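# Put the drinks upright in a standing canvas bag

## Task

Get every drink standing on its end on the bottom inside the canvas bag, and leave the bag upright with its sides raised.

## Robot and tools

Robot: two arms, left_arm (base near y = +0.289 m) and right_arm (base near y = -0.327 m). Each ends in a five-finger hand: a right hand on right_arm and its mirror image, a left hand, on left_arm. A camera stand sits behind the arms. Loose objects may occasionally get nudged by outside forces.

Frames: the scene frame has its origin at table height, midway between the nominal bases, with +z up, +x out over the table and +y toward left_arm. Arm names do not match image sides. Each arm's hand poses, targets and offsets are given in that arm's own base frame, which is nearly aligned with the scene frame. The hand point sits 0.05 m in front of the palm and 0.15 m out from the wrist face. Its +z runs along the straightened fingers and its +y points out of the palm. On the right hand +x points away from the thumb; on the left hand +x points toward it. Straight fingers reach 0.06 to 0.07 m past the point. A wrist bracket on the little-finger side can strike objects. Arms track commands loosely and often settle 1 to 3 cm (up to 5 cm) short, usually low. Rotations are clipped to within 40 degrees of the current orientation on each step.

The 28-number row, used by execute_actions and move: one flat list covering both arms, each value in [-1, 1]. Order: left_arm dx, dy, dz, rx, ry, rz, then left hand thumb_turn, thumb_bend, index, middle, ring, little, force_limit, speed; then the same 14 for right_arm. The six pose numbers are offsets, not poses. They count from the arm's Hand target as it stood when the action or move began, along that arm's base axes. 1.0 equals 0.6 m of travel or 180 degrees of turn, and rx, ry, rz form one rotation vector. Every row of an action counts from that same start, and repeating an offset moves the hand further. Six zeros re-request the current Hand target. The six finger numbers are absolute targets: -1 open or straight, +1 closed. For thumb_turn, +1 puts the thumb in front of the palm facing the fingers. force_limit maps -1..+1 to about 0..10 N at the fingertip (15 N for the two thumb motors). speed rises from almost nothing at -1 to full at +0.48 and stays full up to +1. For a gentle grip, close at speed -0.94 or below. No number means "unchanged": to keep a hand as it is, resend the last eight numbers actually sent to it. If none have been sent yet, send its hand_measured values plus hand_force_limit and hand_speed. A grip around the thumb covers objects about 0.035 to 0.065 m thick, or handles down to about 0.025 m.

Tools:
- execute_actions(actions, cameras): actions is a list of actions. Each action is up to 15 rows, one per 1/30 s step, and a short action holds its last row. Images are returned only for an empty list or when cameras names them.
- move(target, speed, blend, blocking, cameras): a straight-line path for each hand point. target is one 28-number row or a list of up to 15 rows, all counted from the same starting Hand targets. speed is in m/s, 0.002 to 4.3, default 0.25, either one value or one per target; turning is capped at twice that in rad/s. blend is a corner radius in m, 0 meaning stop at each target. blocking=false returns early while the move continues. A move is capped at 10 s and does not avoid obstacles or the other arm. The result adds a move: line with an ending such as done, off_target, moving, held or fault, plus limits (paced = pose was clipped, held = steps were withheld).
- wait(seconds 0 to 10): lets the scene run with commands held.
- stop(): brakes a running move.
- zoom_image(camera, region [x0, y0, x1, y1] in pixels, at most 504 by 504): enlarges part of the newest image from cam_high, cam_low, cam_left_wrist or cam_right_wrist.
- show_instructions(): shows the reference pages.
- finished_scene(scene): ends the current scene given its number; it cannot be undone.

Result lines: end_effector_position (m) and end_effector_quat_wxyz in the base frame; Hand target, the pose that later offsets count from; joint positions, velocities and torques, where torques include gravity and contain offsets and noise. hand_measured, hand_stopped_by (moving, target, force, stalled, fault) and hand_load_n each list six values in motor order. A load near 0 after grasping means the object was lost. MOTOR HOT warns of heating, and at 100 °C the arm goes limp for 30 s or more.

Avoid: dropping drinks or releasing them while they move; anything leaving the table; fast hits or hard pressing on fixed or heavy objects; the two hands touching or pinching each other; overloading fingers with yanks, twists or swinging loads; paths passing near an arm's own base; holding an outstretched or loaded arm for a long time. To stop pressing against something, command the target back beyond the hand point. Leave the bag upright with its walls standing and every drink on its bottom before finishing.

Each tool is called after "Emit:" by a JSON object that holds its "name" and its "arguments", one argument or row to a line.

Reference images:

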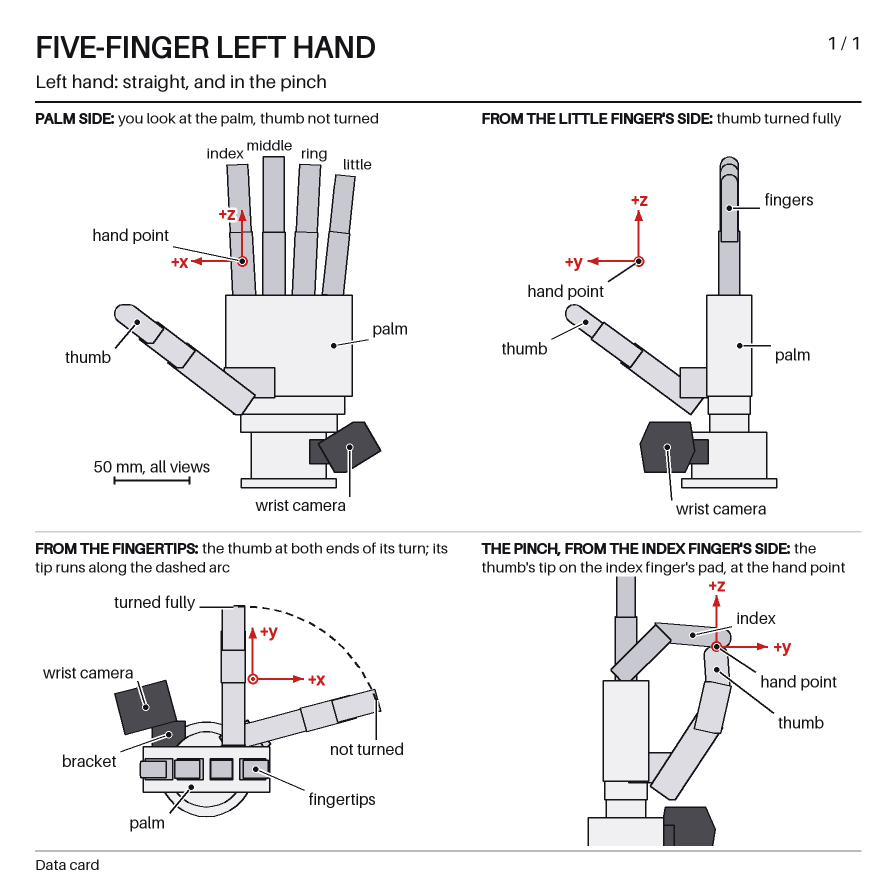

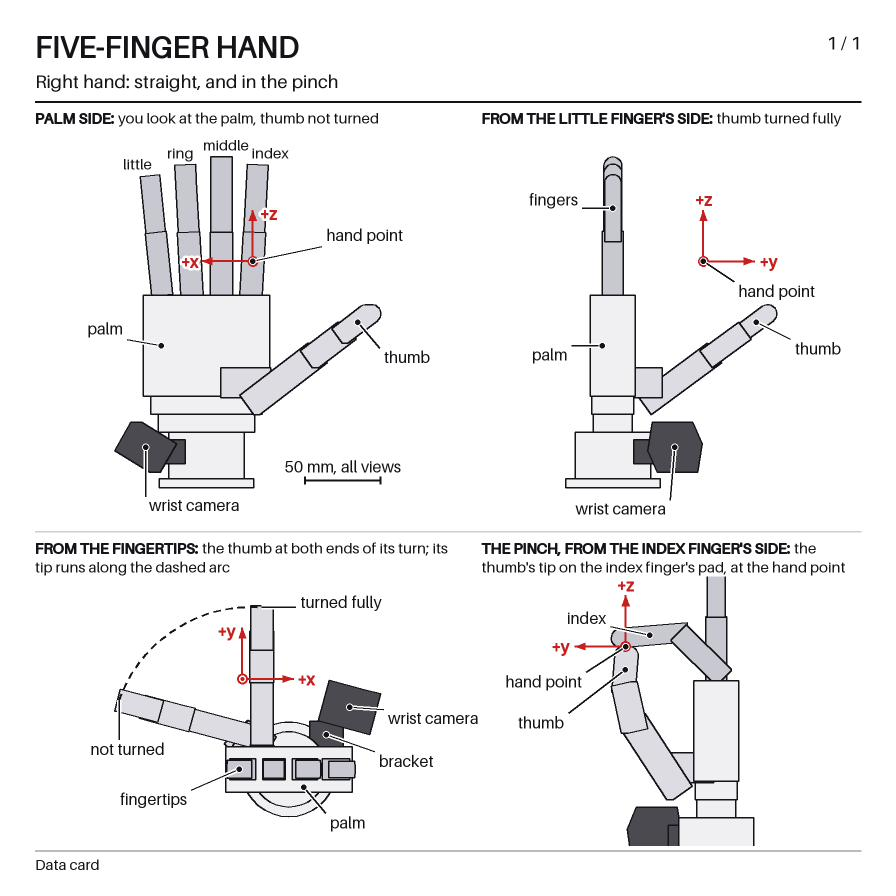

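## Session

Emit:
{"name": "execute_actions", "arguments": {
  "actions": []
}}

Emit:
{"name": "zoom_image", "arguments": {
  "camera": "cam_high",
  "region": [200, 60, 700, 380]
}}

Scene clock: 0.00 s.
left_arm: end_effector_position=(+0.0824, -0.3008, +0.2082) hand_measured=(-1.000, -1.000, -1.000, -1.000, -1.000, -1.000) hand_load_n=(+0.0, +0.0, +0.0, +0.0, +0.0, +0.0) hand_stopped_by=(target, target, target, target, target, target) hand_force_limit=0.00 hand_speed=-0.80 end_effector_quat_wxyz=(-0.343, -0.113, +0.893, -0.270) | right_arm: end_effector_position=(+0.5447, +0.2560, +0.2702) hand_measured=(-1.000, -1.000, -1.000, -1.000, -1.000, -1.000) hand_load_n=(+0.0, +0.0, +0.0, +0.0, +0.0, +0.5) hand_stopped_by=(target, target, target, target, target, target) hand_force_limit=0.00 hand_speed=-0.80 end_effector_quat_wxyz=(-0.169, +0.777, -0.598, +0.100)
Joint positions: left_arm=[-0.797 1.255 0.975 -1.268 0.903 0.512] | right_arm=[0.377 1.791 1.933 -1.317 -0.002 0.118]
Joint velocities: within noise
Joint torques (N m): no reading
Heat: left arm: hottest waist 33 °C; right arm: hottest waist 38 °C.
Hand target: left_arm +0.0865, -0.3048, +0.2122; -0.339, -0.110, +0.893, -0.274 | right_arm +0.5503, +0.2582, +0.2801; -0.180, +0.775, -0.596, +0.106
camera_calibration:
cam_left_wrist: T_world_to_cam=[[0.185237, -0.789215, 0.585515, -0.377771], [-0.505709, 0.434317, 0.745404, 0.0272226], [-0.842583, -0.434176, -0.318661, 0.115654], [0, 0, 0, 1]] pos_world=[0.181192, -0.259751, 0.237753]
cam_right_wrist: T_world_to_cam=[[-0.815393, -0.449894, -0.36432, 0.659868], [-0.577839, 0.670736, 0.46499, 0.0136276], [0.0351661, 0.589668, -0.80688, 0.162742], [0, 0, 0, 1]] pos_world=[0.540204, 0.191767, 0.36538]

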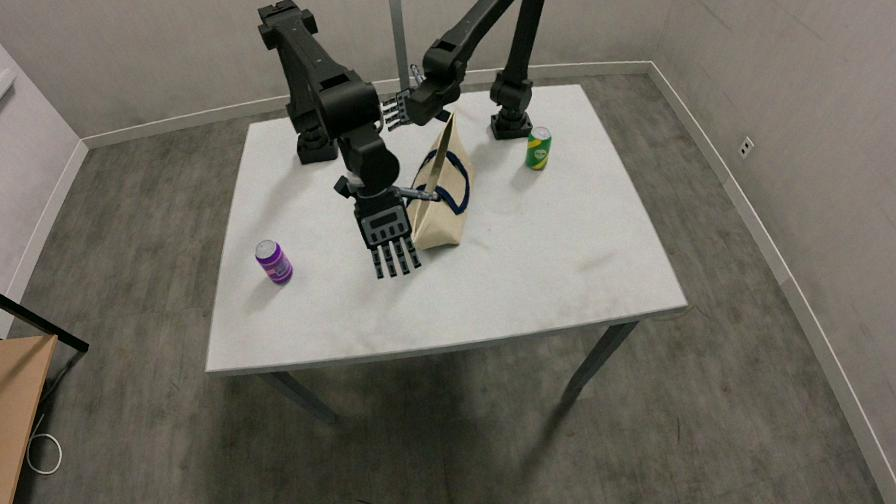

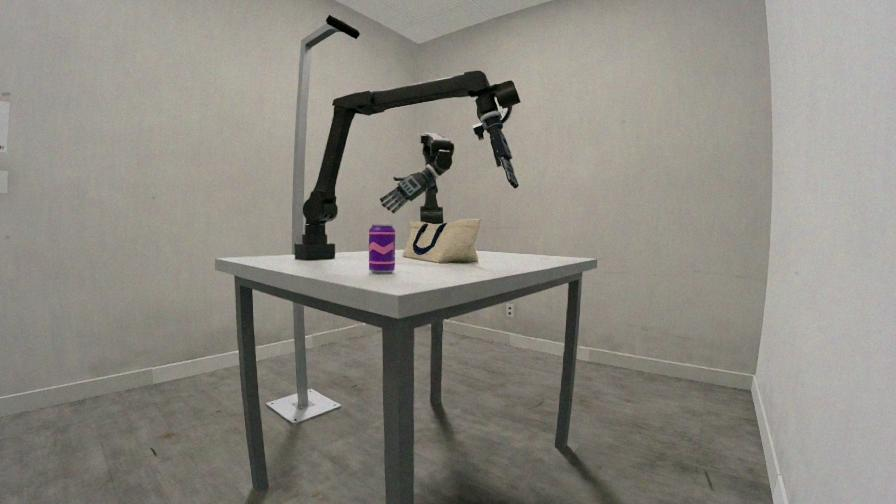

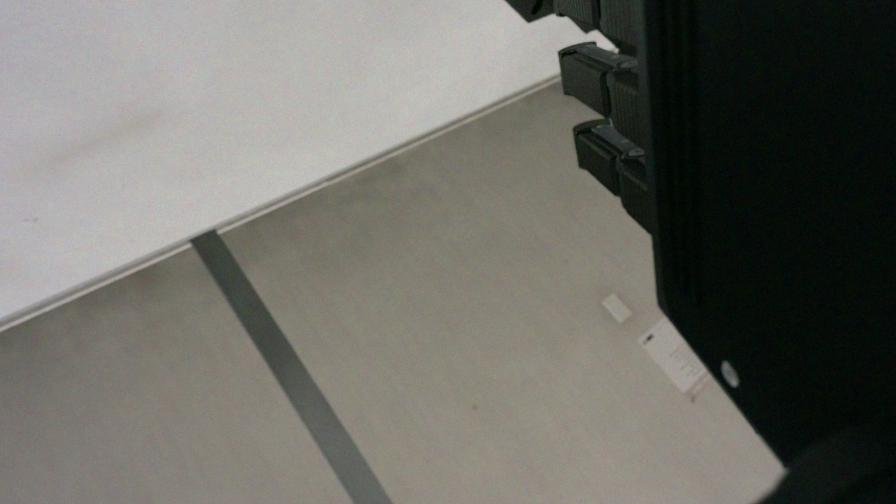

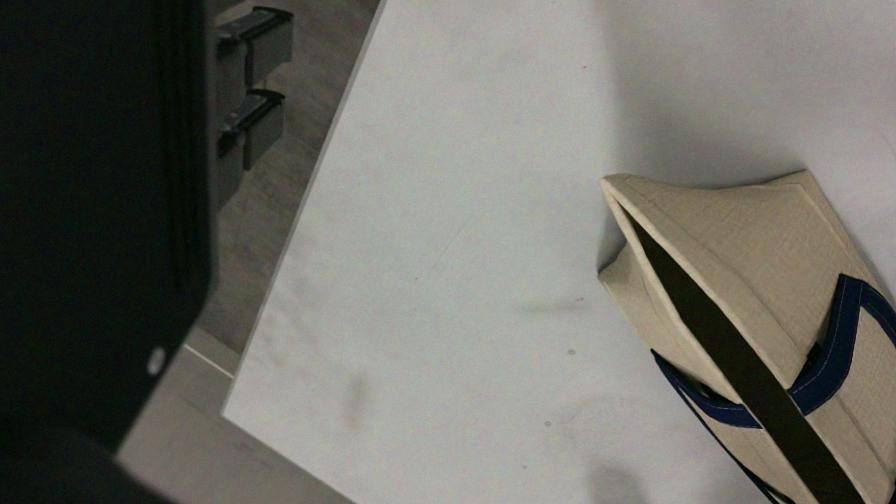

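Scaled by 1.008 from the camera's 896x504 image, which has a finer 1280x720 frame.

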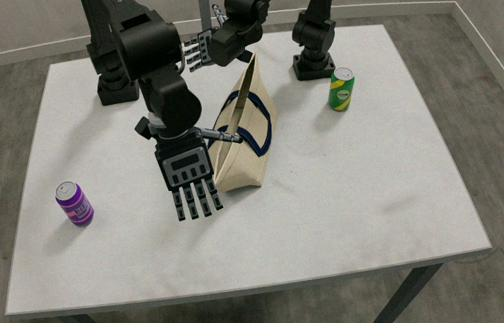

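Emit:
{"name": "move", "arguments": {
  "target": [0,0,0.2,0,0,0,-1,-1,-1,-1,-1,-1,0,-0.3,-0.2188,-0.532,-0.08,0.0039,-0.1463,-0.0884,1,-1,-0.45,-0.45,-0.4,0.9,-0.1,-0.3],
  "speed": 0.3,
  "cameras": ["cam_high","cam_right_wrist"]
}}

Scene clock: 7.73 s.
left_arm: end_effector_position=(+0.0809, -0.2993, +0.3169) hand_measured=(-1.000, -1.000, -1.000, -1.000, -1.000, -1.000) hand_load_n=(+0.0, +0.0, -0.5, +0.0, +0.0, +0.0) hand_stopped_by=(target, target, target, target, target, target) hand_force_limit=0.00 hand_speed=-0.30 end_effector_quat_wxyz=(-0.349, -0.118, +0.892, -0.261) | right_arm: end_effector_position=(+0.4198, -0.0568, +0.2328) hand_measured=(+1.000, -1.000, -0.450, -0.450, -0.400, +0.900) hand_load_n=(+0.0, +0.0, +0.0, +0.0, +0.0, +0.0) hand_stopped_by=(target, target, target, target, target, target) hand_force_limit=-0.10 hand_speed=-0.30 end_effector_quat_wxyz=(-0.298, +0.640, -0.645, +0.292)
Joint positions: left_arm=[-0.797 1.222 1.231 -1.581 0.903 0.512] | right_arm=[-0.277 1.04 0.942 -0.632 -0.214 -0.173]
Joint torques (N m): left_arm=[-1.14 -8.12 11.29 -0.39 0.57 -0.16] | right_arm=[-1.03 -6.3 7.58 2.29 -0.26 -0.26]
Heat: left arm: hottest elbow 35 °C; right arm: hottest elbow 39 °C.
Hand target: left_arm +0.0865, -0.3048, +0.3321; -0.339, -0.110, +0.893, -0.274 | right_arm +0.4190, -0.0610, +0.2321; -0.299, +0.640, -0.641, +0.300
Off the commanded pose: left_arm 0.017 m, 2 deg | right_arm 0.004 m, 1 deg.
move: off_target (left_arm)
camera_calibration:
cam_right_wrist: T_world_to_cam=[[-0.649565, -0.224214, -0.726494, 0.431201], [-0.528202, 0.820368, 0.219085, 0.213544], [0.546871, 0.526045, -0.651313, 0.0668616], [0, 0, 0, 1]] pos_world=[0.356323, -0.113676, 0.310028]
Images, in order (width x height): cam_high 896x504, cam_right_wrist 896x504.

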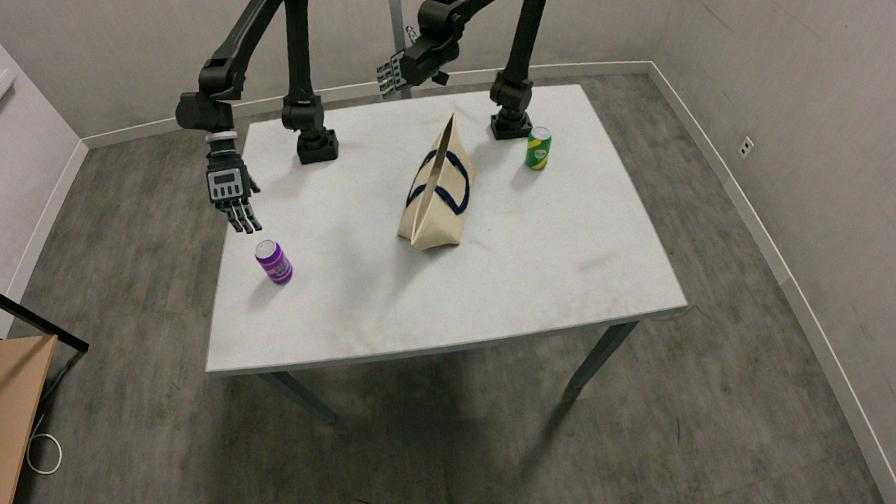

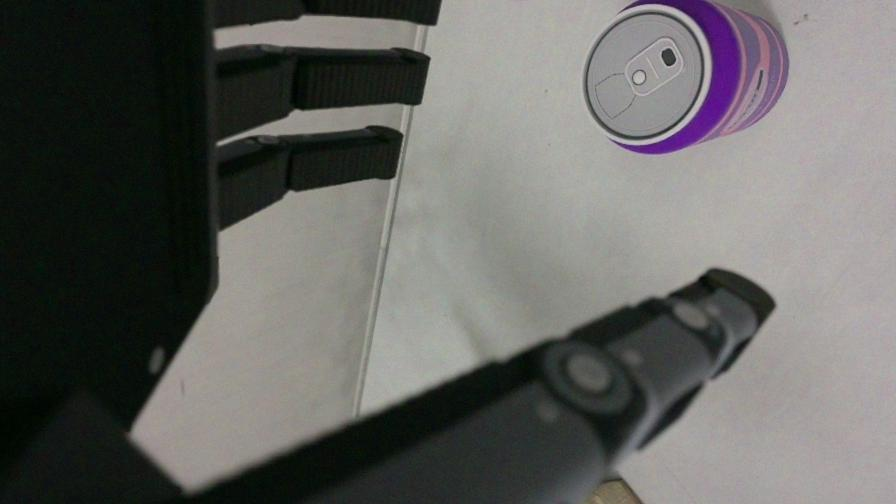

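Emit:
{"name": "zoom_image", "arguments": {
  "camera": "cam_high",
  "region": [370, 90, 520, 260]
}}

Scaled by 2.965 from the camera's 896x504 image, which has a finer 1280x720 frame.

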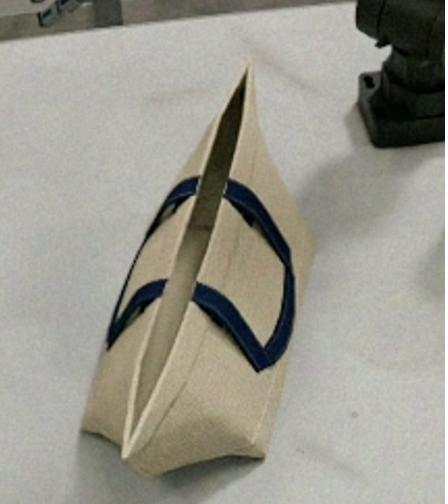

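Emit:
{"name": "move", "arguments": {
  "target": [0.2458,0.2147,-0.0868,0.1412,-0.2553,-0.1763,1,1,-1,-1,-1,-1,0,-0.3,0.0633,-0.0283,-0.11,0,0,0,1,-1,-0.45,-0.45,-0.4,0.9,-0.1,-0.3],
  "speed": 0.25,
  "cameras": ["all"]
}}

Emit:
{"name": "zoom_image", "arguments": {
  "camera": "cam_high",
  "region": [370, 60, 550, 260]
}}

Scene clock: 14.50 s.
left_arm: end_effector_position=(+0.2317, -0.1726, +0.2808) hand_measured=(+1.000, +0.946, -1.000, -1.000, -1.000, -1.000) hand_load_n=(+1.0, +12.5, +0.0, +0.0, +0.0, +0.0) hand_stopped_by=(target, force, target, target, target, target) hand_force_limit=0.00 hand_speed=-0.30 end_effector_quat_wxyz=(-0.003, +0.167, +0.986, +0.002) | right_arm: end_effector_position=(+0.4570, -0.0727, +0.1751) hand_measured=(+1.000, -1.000, -0.450, -0.450, -0.400, +0.900) hand_load_n=(+0.0, +0.0, +0.0, +0.0, +0.0, +0.0) hand_stopped_by=(target, target, target, target, target, target) hand_force_limit=-0.10 hand_speed=-0.30 end_effector_quat_wxyz=(-0.303, +0.638, -0.641, +0.300)
Joint positions: left_arm=[-0.78 1.237 1.336 -1.678 0.001 1.125] | right_arm=[-0.292 1.179 0.879 -0.412 -0.226 -0.184]
Joint torques (N m): left_arm=[-1.73 -8.12 8.02 0.28 -0.26 -0.03] | right_arm=[-1.08 -6.36 7.34 2.29 -0.26 -0.26]
Heat: left arm: hottest elbow 37 °C; right arm: hottest elbow 40 °C.
Hand target: left_arm +0.2340, -0.1760, +0.2800; +0.001, +0.174, +0.985, +0.000 | right_arm +0.4570, -0.0781, +0.1661; -0.299, +0.640, -0.641, +0.300
Off the commanded pose: left_arm 0.004 m, 1 deg | right_arm 0.010 m, 0 deg.
move: done
camera_calibration:
cam_left_wrist: T_world_to_cam=[[-0.571358, -0.820363, 0.0235303, -0.0190628], [-0.734155, 0.523712, 0.432136, 0.149265], [-0.366832, 0.22963, -0.901501, 0.48828], [0, 0, 0, 1]] pos_world=[0.277808, -0.205934, 0.376131]
cam_right_wrist: T_world_to_cam=[[-0.635, -0.229589, -0.737607, 0.404821], [-0.533533, 0.820855, 0.203813, 0.264126], [0.558675, 0.522959, -0.643736, 0.010335], [0, 0, 0, 1]] pos_world=[0.392207, -0.129272, 0.25142]

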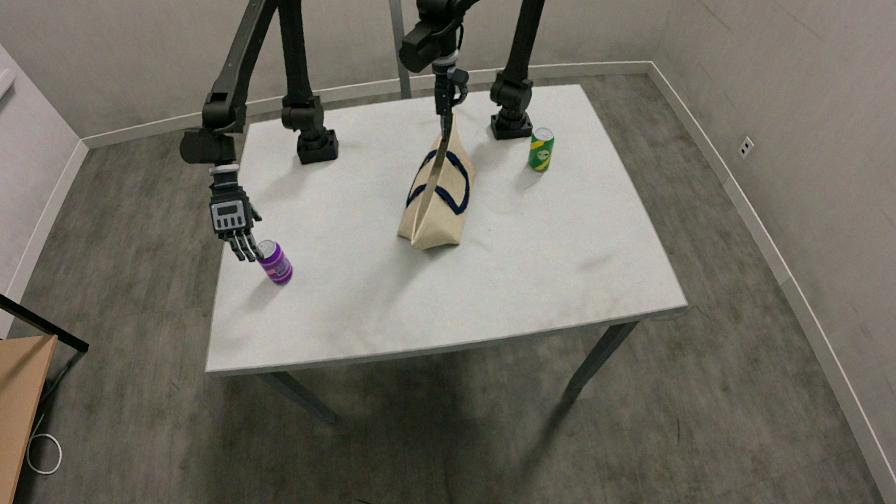

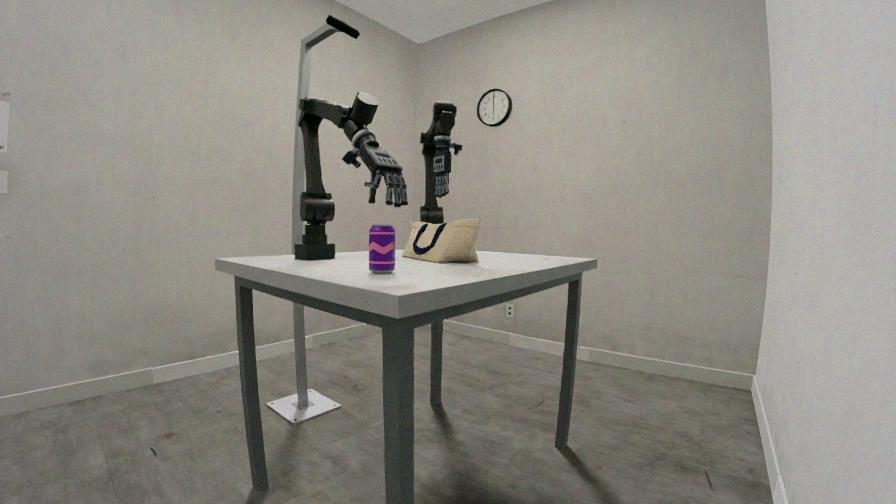

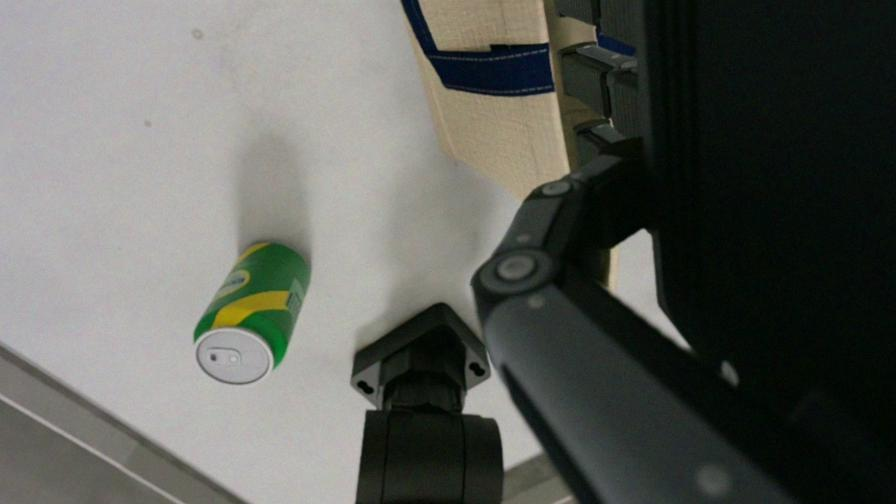

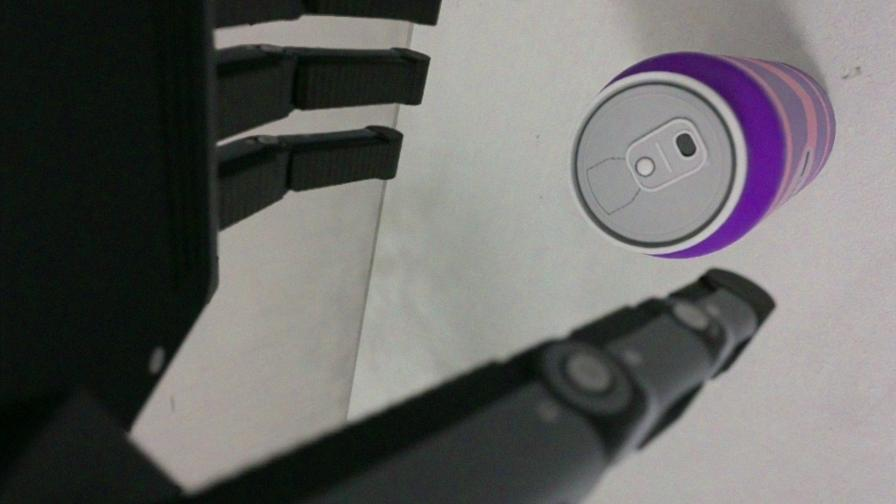

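Scaled by 2.520 from the camera's 896x504 image, which has a finer 1280x720 frame.

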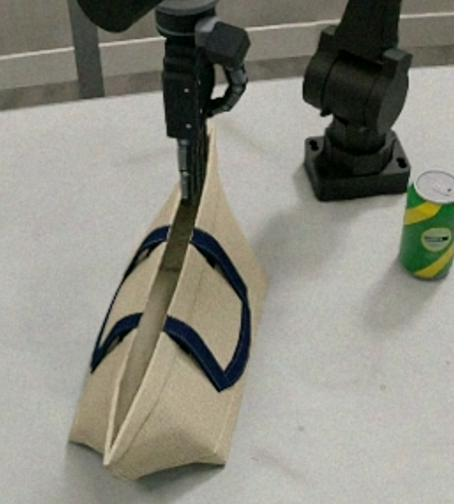

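Emit:
{"name": "move", "arguments": {
  "target": [-0.017,-0.05,-0.08,0,0,0,1,1,-1,-1,-1,-1,0,-0.3,-0.01,-0.0065,-0.11,0,0,0,1,-1,-0.45,-0.45,-0.4,0.9,-0.1,-0.3],
  "speed": 0.15,
  "cameras": ["cam_high","cam_left_wrist","cam_right_wrist"]
}}

Emit:
{"name": "zoom_image", "arguments": {
  "camera": "cam_high",
  "region": [370, 80, 520, 260]
}}

Scene clock: 19.73 s.
left_arm: end_effector_position=(+0.2254, -0.2022, +0.2383) hand_measured=(+1.000, +0.946, -1.000, -1.000, -1.000, -1.000) hand_load_n=(+1.5, +12.5, +0.0, +0.0, +0.0, +0.0) hand_stopped_by=(target, force, target, target, target, target) hand_force_limit=0.00 hand_speed=-0.30 end_effector_quat_wxyz=(+0.004, +0.173, +0.985, -0.003) | right_arm: end_effector_position=(+0.4516, -0.0768, +0.1063) hand_measured=(+1.000, -1.000, -0.450, -0.450, -0.400, +0.900) hand_load_n=(+0.5, +0.0, +0.0, +0.0, +0.0, +0.0) hand_stopped_by=(target, target, target, target, target, target) hand_force_limit=-0.10 hand_speed=-0.30 end_effector_quat_wxyz=(-0.302, +0.639, -0.642, +0.298)
Joint positions: left_arm=[-0.854 1.264 1.251 -1.548 0 1.064] | right_arm=[-0.307 1.254 0.746 -0.211 -0.238 -0.194]
Joint torques (N m): left_arm=[-2.2 -8.06 7.39 0.31 -0.23 -0.23] | right_arm=[-1.03 -6.77 6.84 2.28 -0.27 -0.26]
Heat: left arm: hottest elbow 37 °C; right arm: hottest elbow 41 °C.
Hand target: left_arm +0.2238, -0.2060, +0.2321; +0.001, +0.174, +0.985, +0.000 | right_arm +0.4509, -0.0818, +0.1000; -0.299, +0.640, -0.641, +0.299
Off the commanded pose: left_arm 0.008 m, 1 deg | right_arm 0.008 m, 0 deg.
move: done
camera_calibration:
cam_left_wrist: T_world_to_cam=[[-0.581636, -0.813023, 0.0263321, -0.0428106], [-0.732845, 0.537777, 0.416814, 0.184722], [-0.353041, 0.223137, -0.90861, 0.451748], [0, 0, 0, 1]] pos_world=[0.269958, -0.234947, 0.334595]
cam_right_wrist: T_world_to_cam=[[-0.638695, -0.228451, -0.734764, 0.351159], [-0.532486, 0.82055, 0.207741, 0.277652], [0.555452, 0.523934, -0.645729, -0.026973], [0, 0, 0, 1]] pos_world=[0.387112, -0.133473, 0.182922]
Images, in order (width x height): cam_high 896x504, cam_left_wrist 896x504, cam_right_wrist 896x504.

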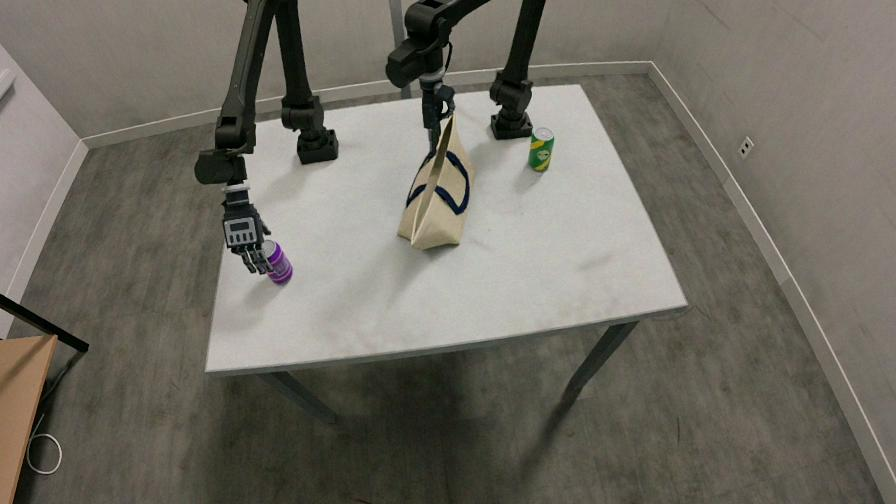

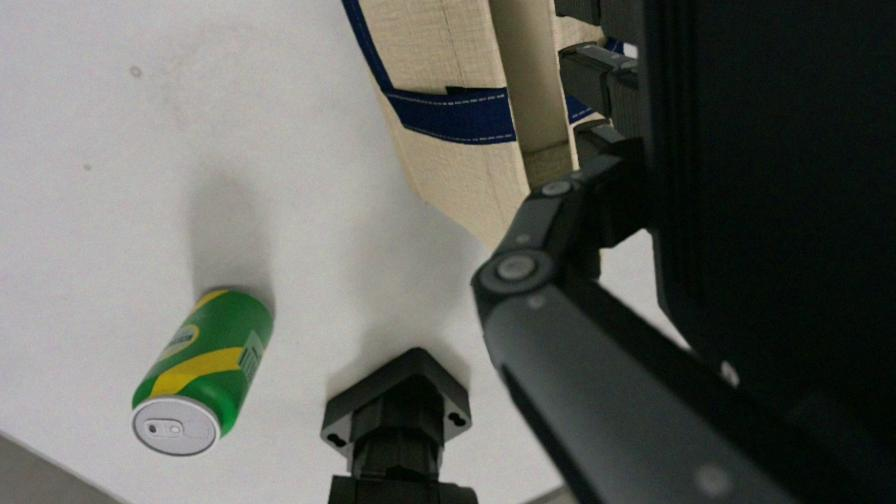

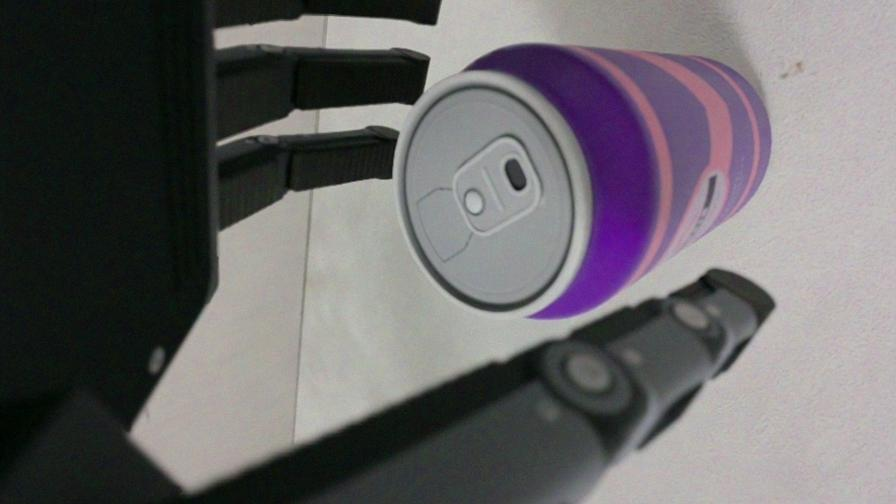

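Scaled by 2.800 from the camera's 896x504 image, which has a finer 1280x720 frame.

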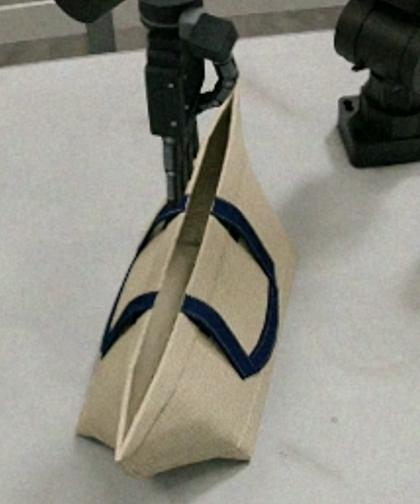

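Emit:
{"name": "move", "arguments": {
  "target": [0.0,0.003,-0.083,0,0,0,1,1,-1,-1,-1,-1,0,-0.3,-0.003,-0.006,-0.045,0,0,0,1,-1,-0.45,-0.45,-0.4,0.9,-0.1,-0.3],
  "speed": 0.1,
  "cameras": ["cam_high","cam_left_wrist","cam_right_wrist"]
}}

Emit:
{"name": "zoom_image", "arguments": {
  "camera": "cam_high",
  "region": [390, 100, 490, 200]
}}

Scene clock: 22.47 s.
left_arm: end_effector_position=(+0.2252, -0.2020, +0.1896) hand_measured=(+1.000, +0.946, -1.000, -1.000, -1.000, -1.000) hand_load_n=(+1.0, +12.5, +0.0, +0.0, +0.0, +0.0) hand_stopped_by=(target, force, target, target, target, target) hand_force_limit=0.00 hand_speed=-0.30 end_effector_quat_wxyz=(+0.005, +0.173, +0.985, -0.004) | right_arm: end_effector_position=(+0.4510, -0.0808, +0.0810) hand_measured=(+1.000, -1.000, -0.450, -0.450, -0.400, +0.900) hand_load_n=(+0.0, +0.0, +0.0, +0.0, +0.0, +0.0) hand_stopped_by=(target, target, target, target, target, target) hand_force_limit=-0.10 hand_speed=-0.30 end_effector_quat_wxyz=(-0.303, +0.639, -0.641, +0.299)
Joint positions: left_arm=[-0.854 1.271 1.129 -1.416 0 1.064] | right_arm=[-0.318 1.299 0.705 -0.124 -0.246 -0.202]
Joint torques (N m): left_arm=[-1.96 -7.88 7.23 0.32 -0.23 -0.19] | right_arm=[-1.08 -6.77 6.35 2.33 -0.28 -0.26]
Heat: left arm: hottest elbow 37 °C; right arm: hottest elbow 41 °C.
Hand target: left_arm +0.2238, -0.2042, +0.1823; +0.001, +0.174, +0.985, +0.000 | right_arm +0.4490, -0.0854, +0.0729; -0.299, +0.640, -0.641, +0.299
Off the commanded pose: left_arm 0.008 m, 1 deg | right_arm 0.009 m, 0 deg.
move: done
camera_calibration:
cam_left_wrist: T_world_to_cam=[[-0.581337, -0.813209, 0.027195, -0.0417342], [-0.734128, 0.538631, 0.41344, 0.205901], [-0.350861, 0.220383, -0.910125, 0.406626], [0, 0, 0, 1]] pos_world=[0.269565, -0.234457, 0.286088]
cam_right_wrist: T_world_to_cam=[[-0.636126, -0.229358, -0.736708, 0.330206], [-0.533268, 0.820747, 0.204939, 0.286492], [0.557646, 0.52323, -0.644407, -0.0421034], [0, 0, 0, 1]] pos_world=[0.386309, -0.137372, 0.15742]
Images, in order (width x height): cam_high 896x504, cam_left_wrist 896x504, cam_right_wrist 896x504.

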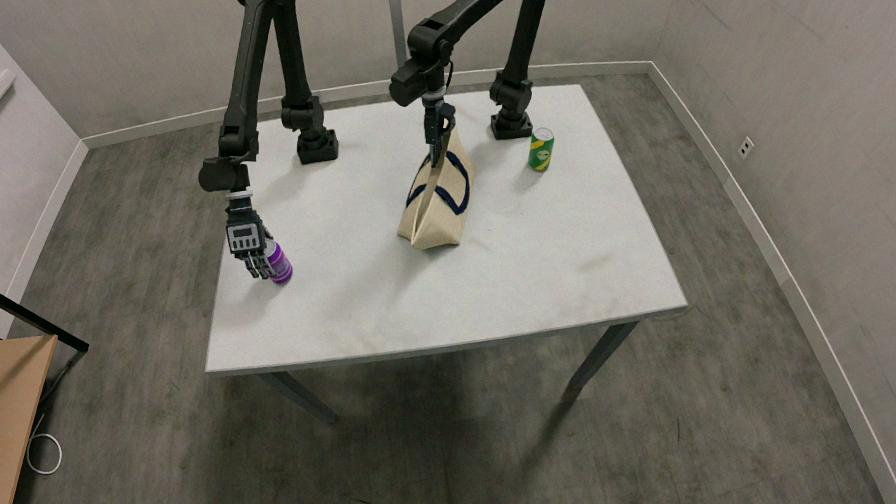

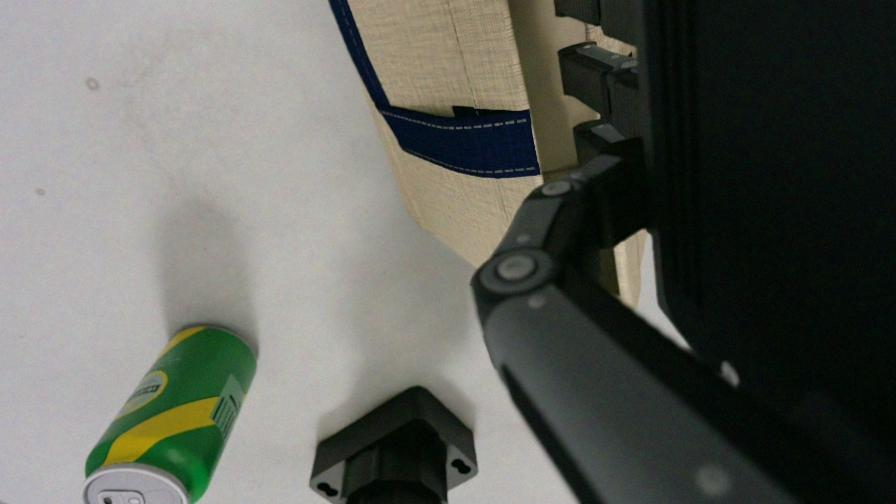

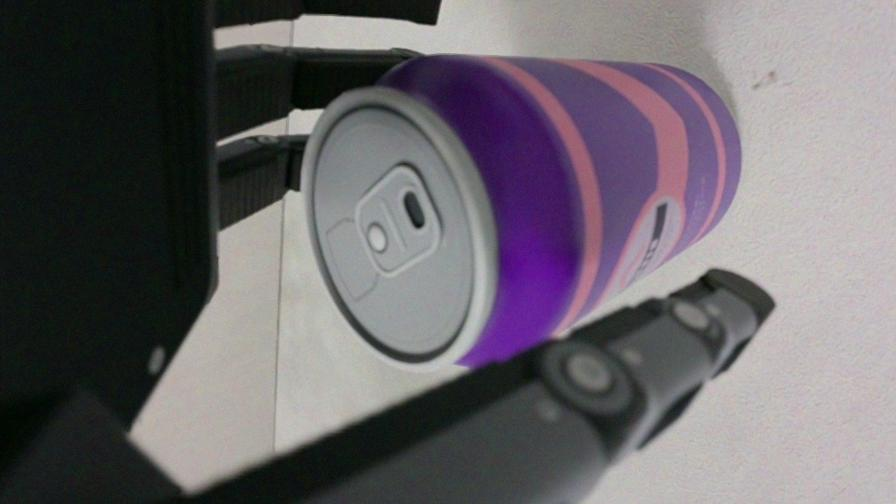

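Scaled by 5.040 from the camera's 896x504 image, which has a finer 1280x720 frame.

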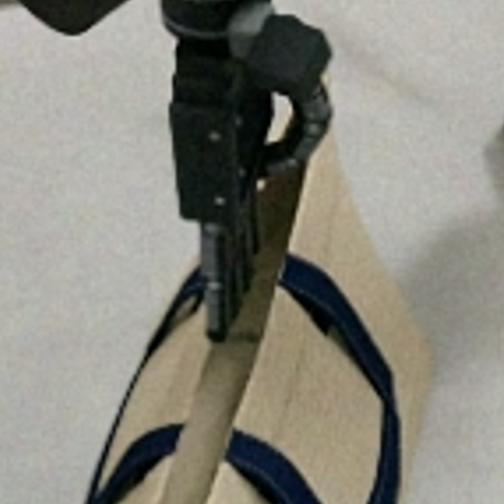

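Emit:
{"name": "move", "arguments": {
  "target": [0.0,0.0,-0.07,0,0,0,1,1,-1,-1,-1,-1,0,-0.3,0,0,0,0,0,0,1,0.3,0.3,0.3,-0.4,0.9,-0.1,-0.85],
  "speed": 0.08,
  "cameras": ["cam_high","cam_left_wrist","cam_right_wrist"]
}}

Emit:
{"name": "zoom_image", "arguments": {
  "camera": "cam_high",
  "region": [390, 100, 490, 200]
}}

Scene clock: 24.30 s.
left_arm: end_effector_position=(+0.2257, -0.2025, +0.1472) hand_measured=(+1.000, +0.946, -1.000, -1.000, -1.000, -1.000) hand_load_n=(+1.0, +12.5, +0.0, +0.0, +0.0, +0.0) hand_stopped_by=(target, force, target, target, target, target) hand_force_limit=0.00 hand_speed=-0.30 end_effector_quat_wxyz=(+0.005, +0.173, +0.985, -0.004) | right_arm: end_effector_position=(+0.4519, -0.0810, +0.0816) hand_measured=(+1.000, -0.866, -0.176, -0.176, -0.400, +0.900) hand_load_n=(+0.5, +8.5, +5.0, +6.0, +0.0, +0.0) hand_stopped_by=(target, force, force, force, target, target) hand_force_limit=-0.10 hand_speed=-0.85 end_effector_quat_wxyz=(-0.303, +0.638, -0.640, +0.301)
Joint positions: left_arm=[-0.854 1.296 1.038 -1.301 0 1.064] | right_arm=[-0.318 1.299 0.705 -0.12 -0.246 -0.203]
Joint torques (N m): left_arm=[-1.85 -8.06 7.09 0.21 -0.23 -0.19] | right_arm=[-1.03 -6.65 6.38 2.14 -0.25 -0.25]
Heat: left arm: hottest elbow 37 °C; right arm: hottest elbow 41 °C.
Hand target: left_arm +0.2237, -0.2041, +0.1402; +0.000, +0.174, +0.985, +0.001 | right_arm +0.4491, -0.0854, +0.0730; -0.299, +0.640, -0.641, +0.299
Off the commanded pose: left_arm 0.007 m, 1 deg | right_arm 0.010 m, 1 deg.
move: done
camera_calibration:
cam_left_wrist: T_world_to_cam=[[-0.581362, -0.813201, 0.0268839, -0.0406928], [-0.733809, 0.538305, 0.41443, 0.223713], [-0.351486, 0.221206, -0.909684, 0.3686], [0, 0, 0, 1]] pos_world=[0.270063, -0.235054, 0.24369]
cam_right_wrist: T_world_to_cam=[[-0.632968, -0.231058, -0.738894, 0.329723], [-0.53469, 0.820698, 0.2014, 0.287994], [0.559874, 0.522559, -0.64302, -0.0432487], [0, 0, 0, 1]] pos_world=[0.386906, -0.137571, 0.157819]
Images, in order (width x height): cam_high 896x504, cam_left_wrist 896x504, cam_right_wrist 896x504.

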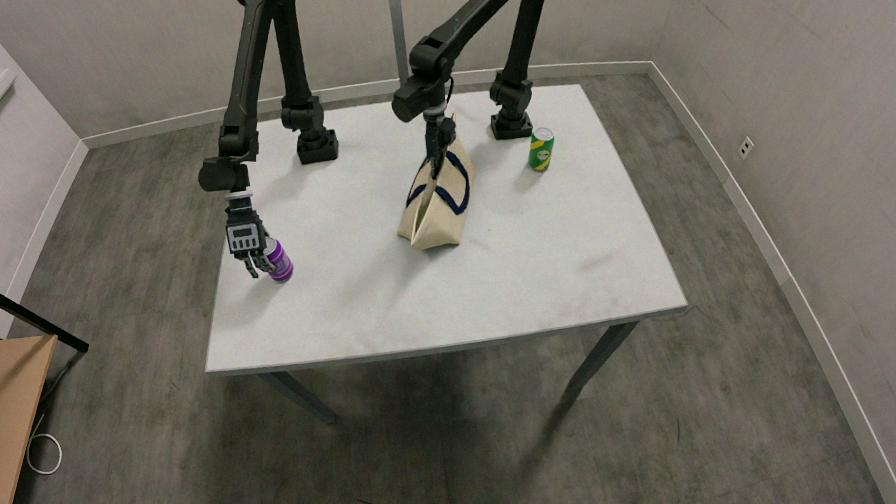

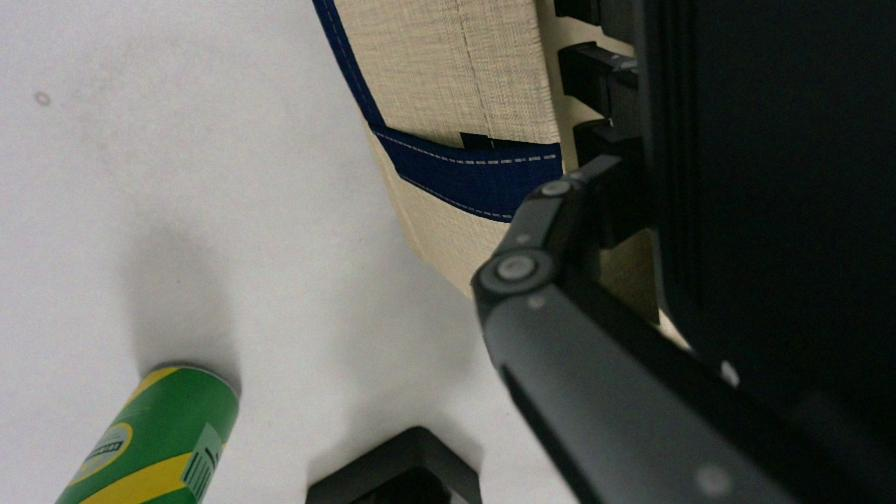

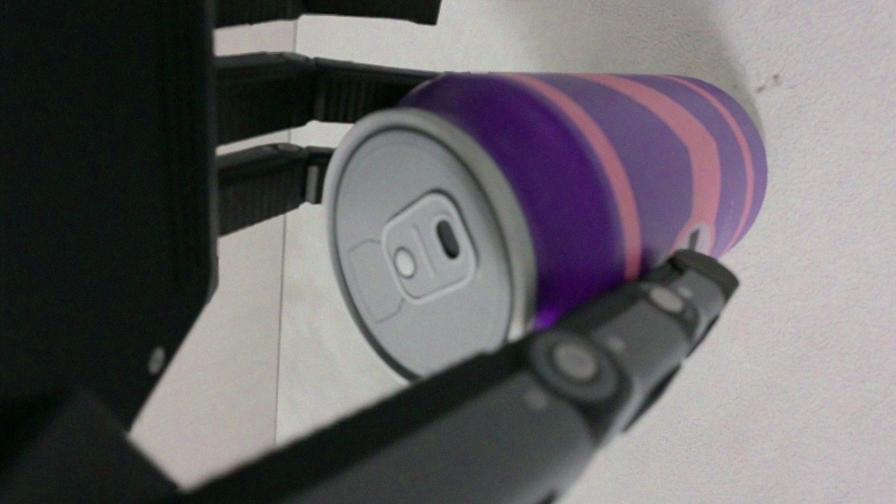

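Scaled by 5.040 from the camera's 896x504 image, which has a finer 1280x720 frame.

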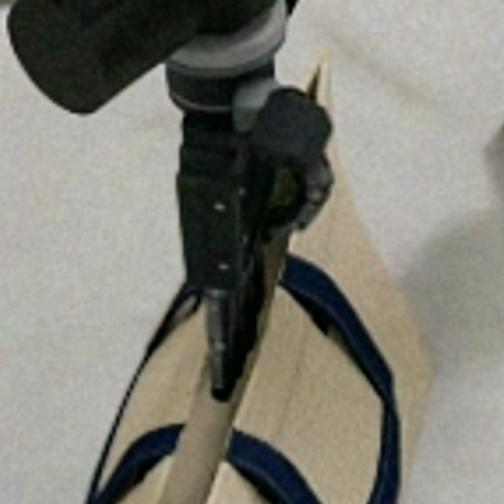

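Emit:
{"name": "move", "arguments": {
  "target": [0.0,0.0,-0.055,0,0,0,1,1,-1,-1,-1,-1,0,-0.3,0,0,0.15,0,0,0,1,0.3,0.3,0.3,-0.4,0.9,-0.1,-0.85],
  "speed": 0.1,
  "cameras": ["cam_high","cam_left_wrist","cam_right_wrist"]
}}

Emit:
{"name": "zoom_image", "arguments": {
  "camera": "cam_high",
  "region": [390, 100, 490, 200]
}}

Scene clock: 26.53 s.
left_arm: end_effector_position=(+0.2263, -0.2033, +0.1148) hand_measured=(+1.000, +0.946, -1.000, -1.000, -1.000, -1.000) hand_load_n=(+1.0, +12.5, +0.0, +0.0, +0.0, +0.0) hand_stopped_by=(target, force, target, target, target, target) hand_force_limit=0.00 hand_speed=-0.30 end_effector_quat_wxyz=(+0.006, +0.173, +0.985, -0.005) | right_arm: end_effector_position=(+0.4193, -0.0710, +0.1140) hand_measured=(+1.000, -0.866, -0.176, -0.176, -0.400, +0.900) hand_load_n=(+0.0, +6.5, +4.0, +3.5, +0.0, +0.0) hand_stopped_by=(target, force, force, force, target, target) hand_force_limit=-0.10 hand_speed=-0.85 end_effector_quat_wxyz=(-0.279, +0.650, -0.659, +0.256)
Joint positions: left_arm=[-0.854 1.324 0.976 -1.207 0 1.064] | right_arm=[-0.319 1.197 0.765 -0.396 -0.246 -0.21]
Joint torques (N m): left_arm=[-1.9 -8.12 6.84 0.31 -0.23 -0.19] | right_arm=[-1.14 -8.7 13.16 1.42 -0.24 -0.18]
Heat: left arm: hottest elbow 37 °C; right arm: hottest elbow 41 °C.
Hand target: left_arm +0.2238, -0.2042, +0.1072; +0.000, +0.174, +0.985, +0.001 | right_arm +0.4491, -0.0855, +0.1629; -0.299, +0.640, -0.641, +0.299
Off the commanded pose: left_arm 0.008 m, 1 deg | right_arm 0.059 m, 6 deg.
move: off_target (right_arm)
camera_calibration:
cam_left_wrist: T_world_to_cam=[[-0.581373, -0.813173, 0.0274811, -0.0400792], [-0.734439, 0.539019, 0.412381, 0.238684], [-0.35015, 0.219564, -0.910597, 0.338912], [0, 0, 0, 1]] pos_world=[0.270668, -0.235659, 0.211285]
cam_right_wrist: T_world_to_cam=[[-0.707929, -0.212798, -0.673464, 0.360593], [-0.512391, 0.811007, 0.282354, 0.23646], [0.486099, 0.544963, -0.683171, 0.0276393], [0, 0, 0, 1]] pos_world=[0.362998, -0.130099, 0.194963]
Images, in order (width x height): cam_high 896x504, cam_left_wrist 896x504, cam_right_wrist 896x504.

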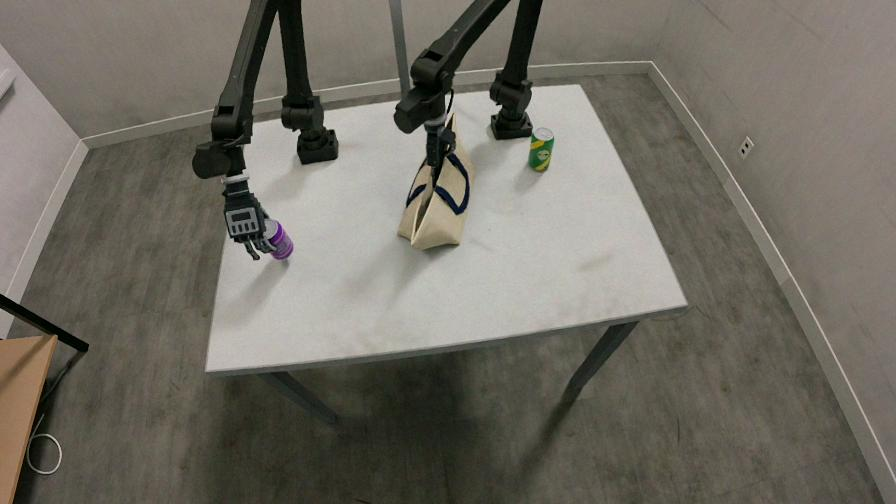

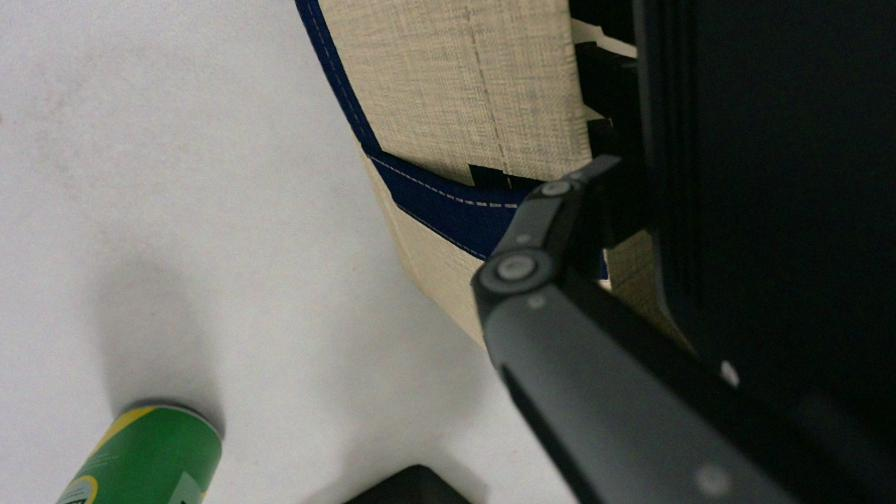

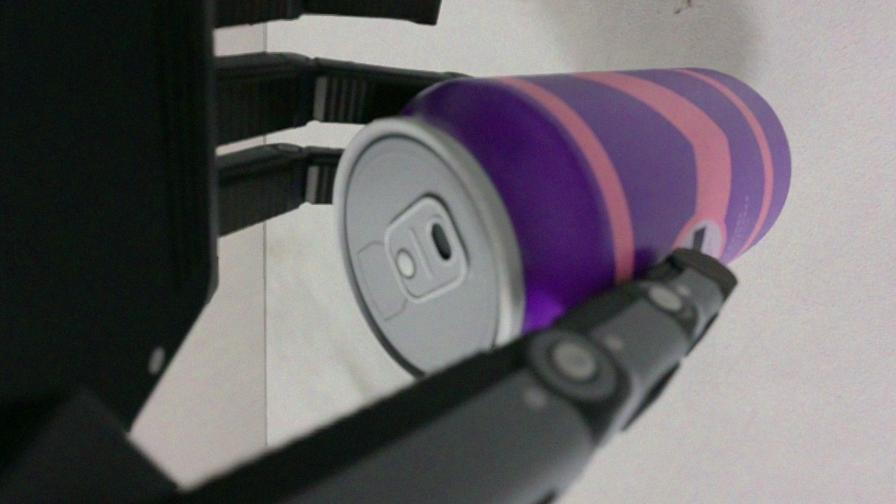

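Scaled by 5.040 from the camera's 896x504 image, which has a finer 1280x720 frame.

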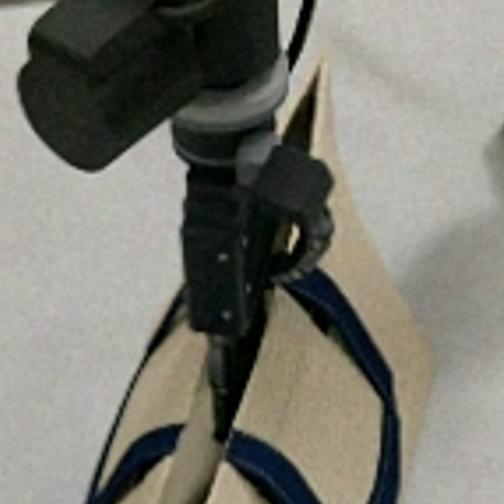

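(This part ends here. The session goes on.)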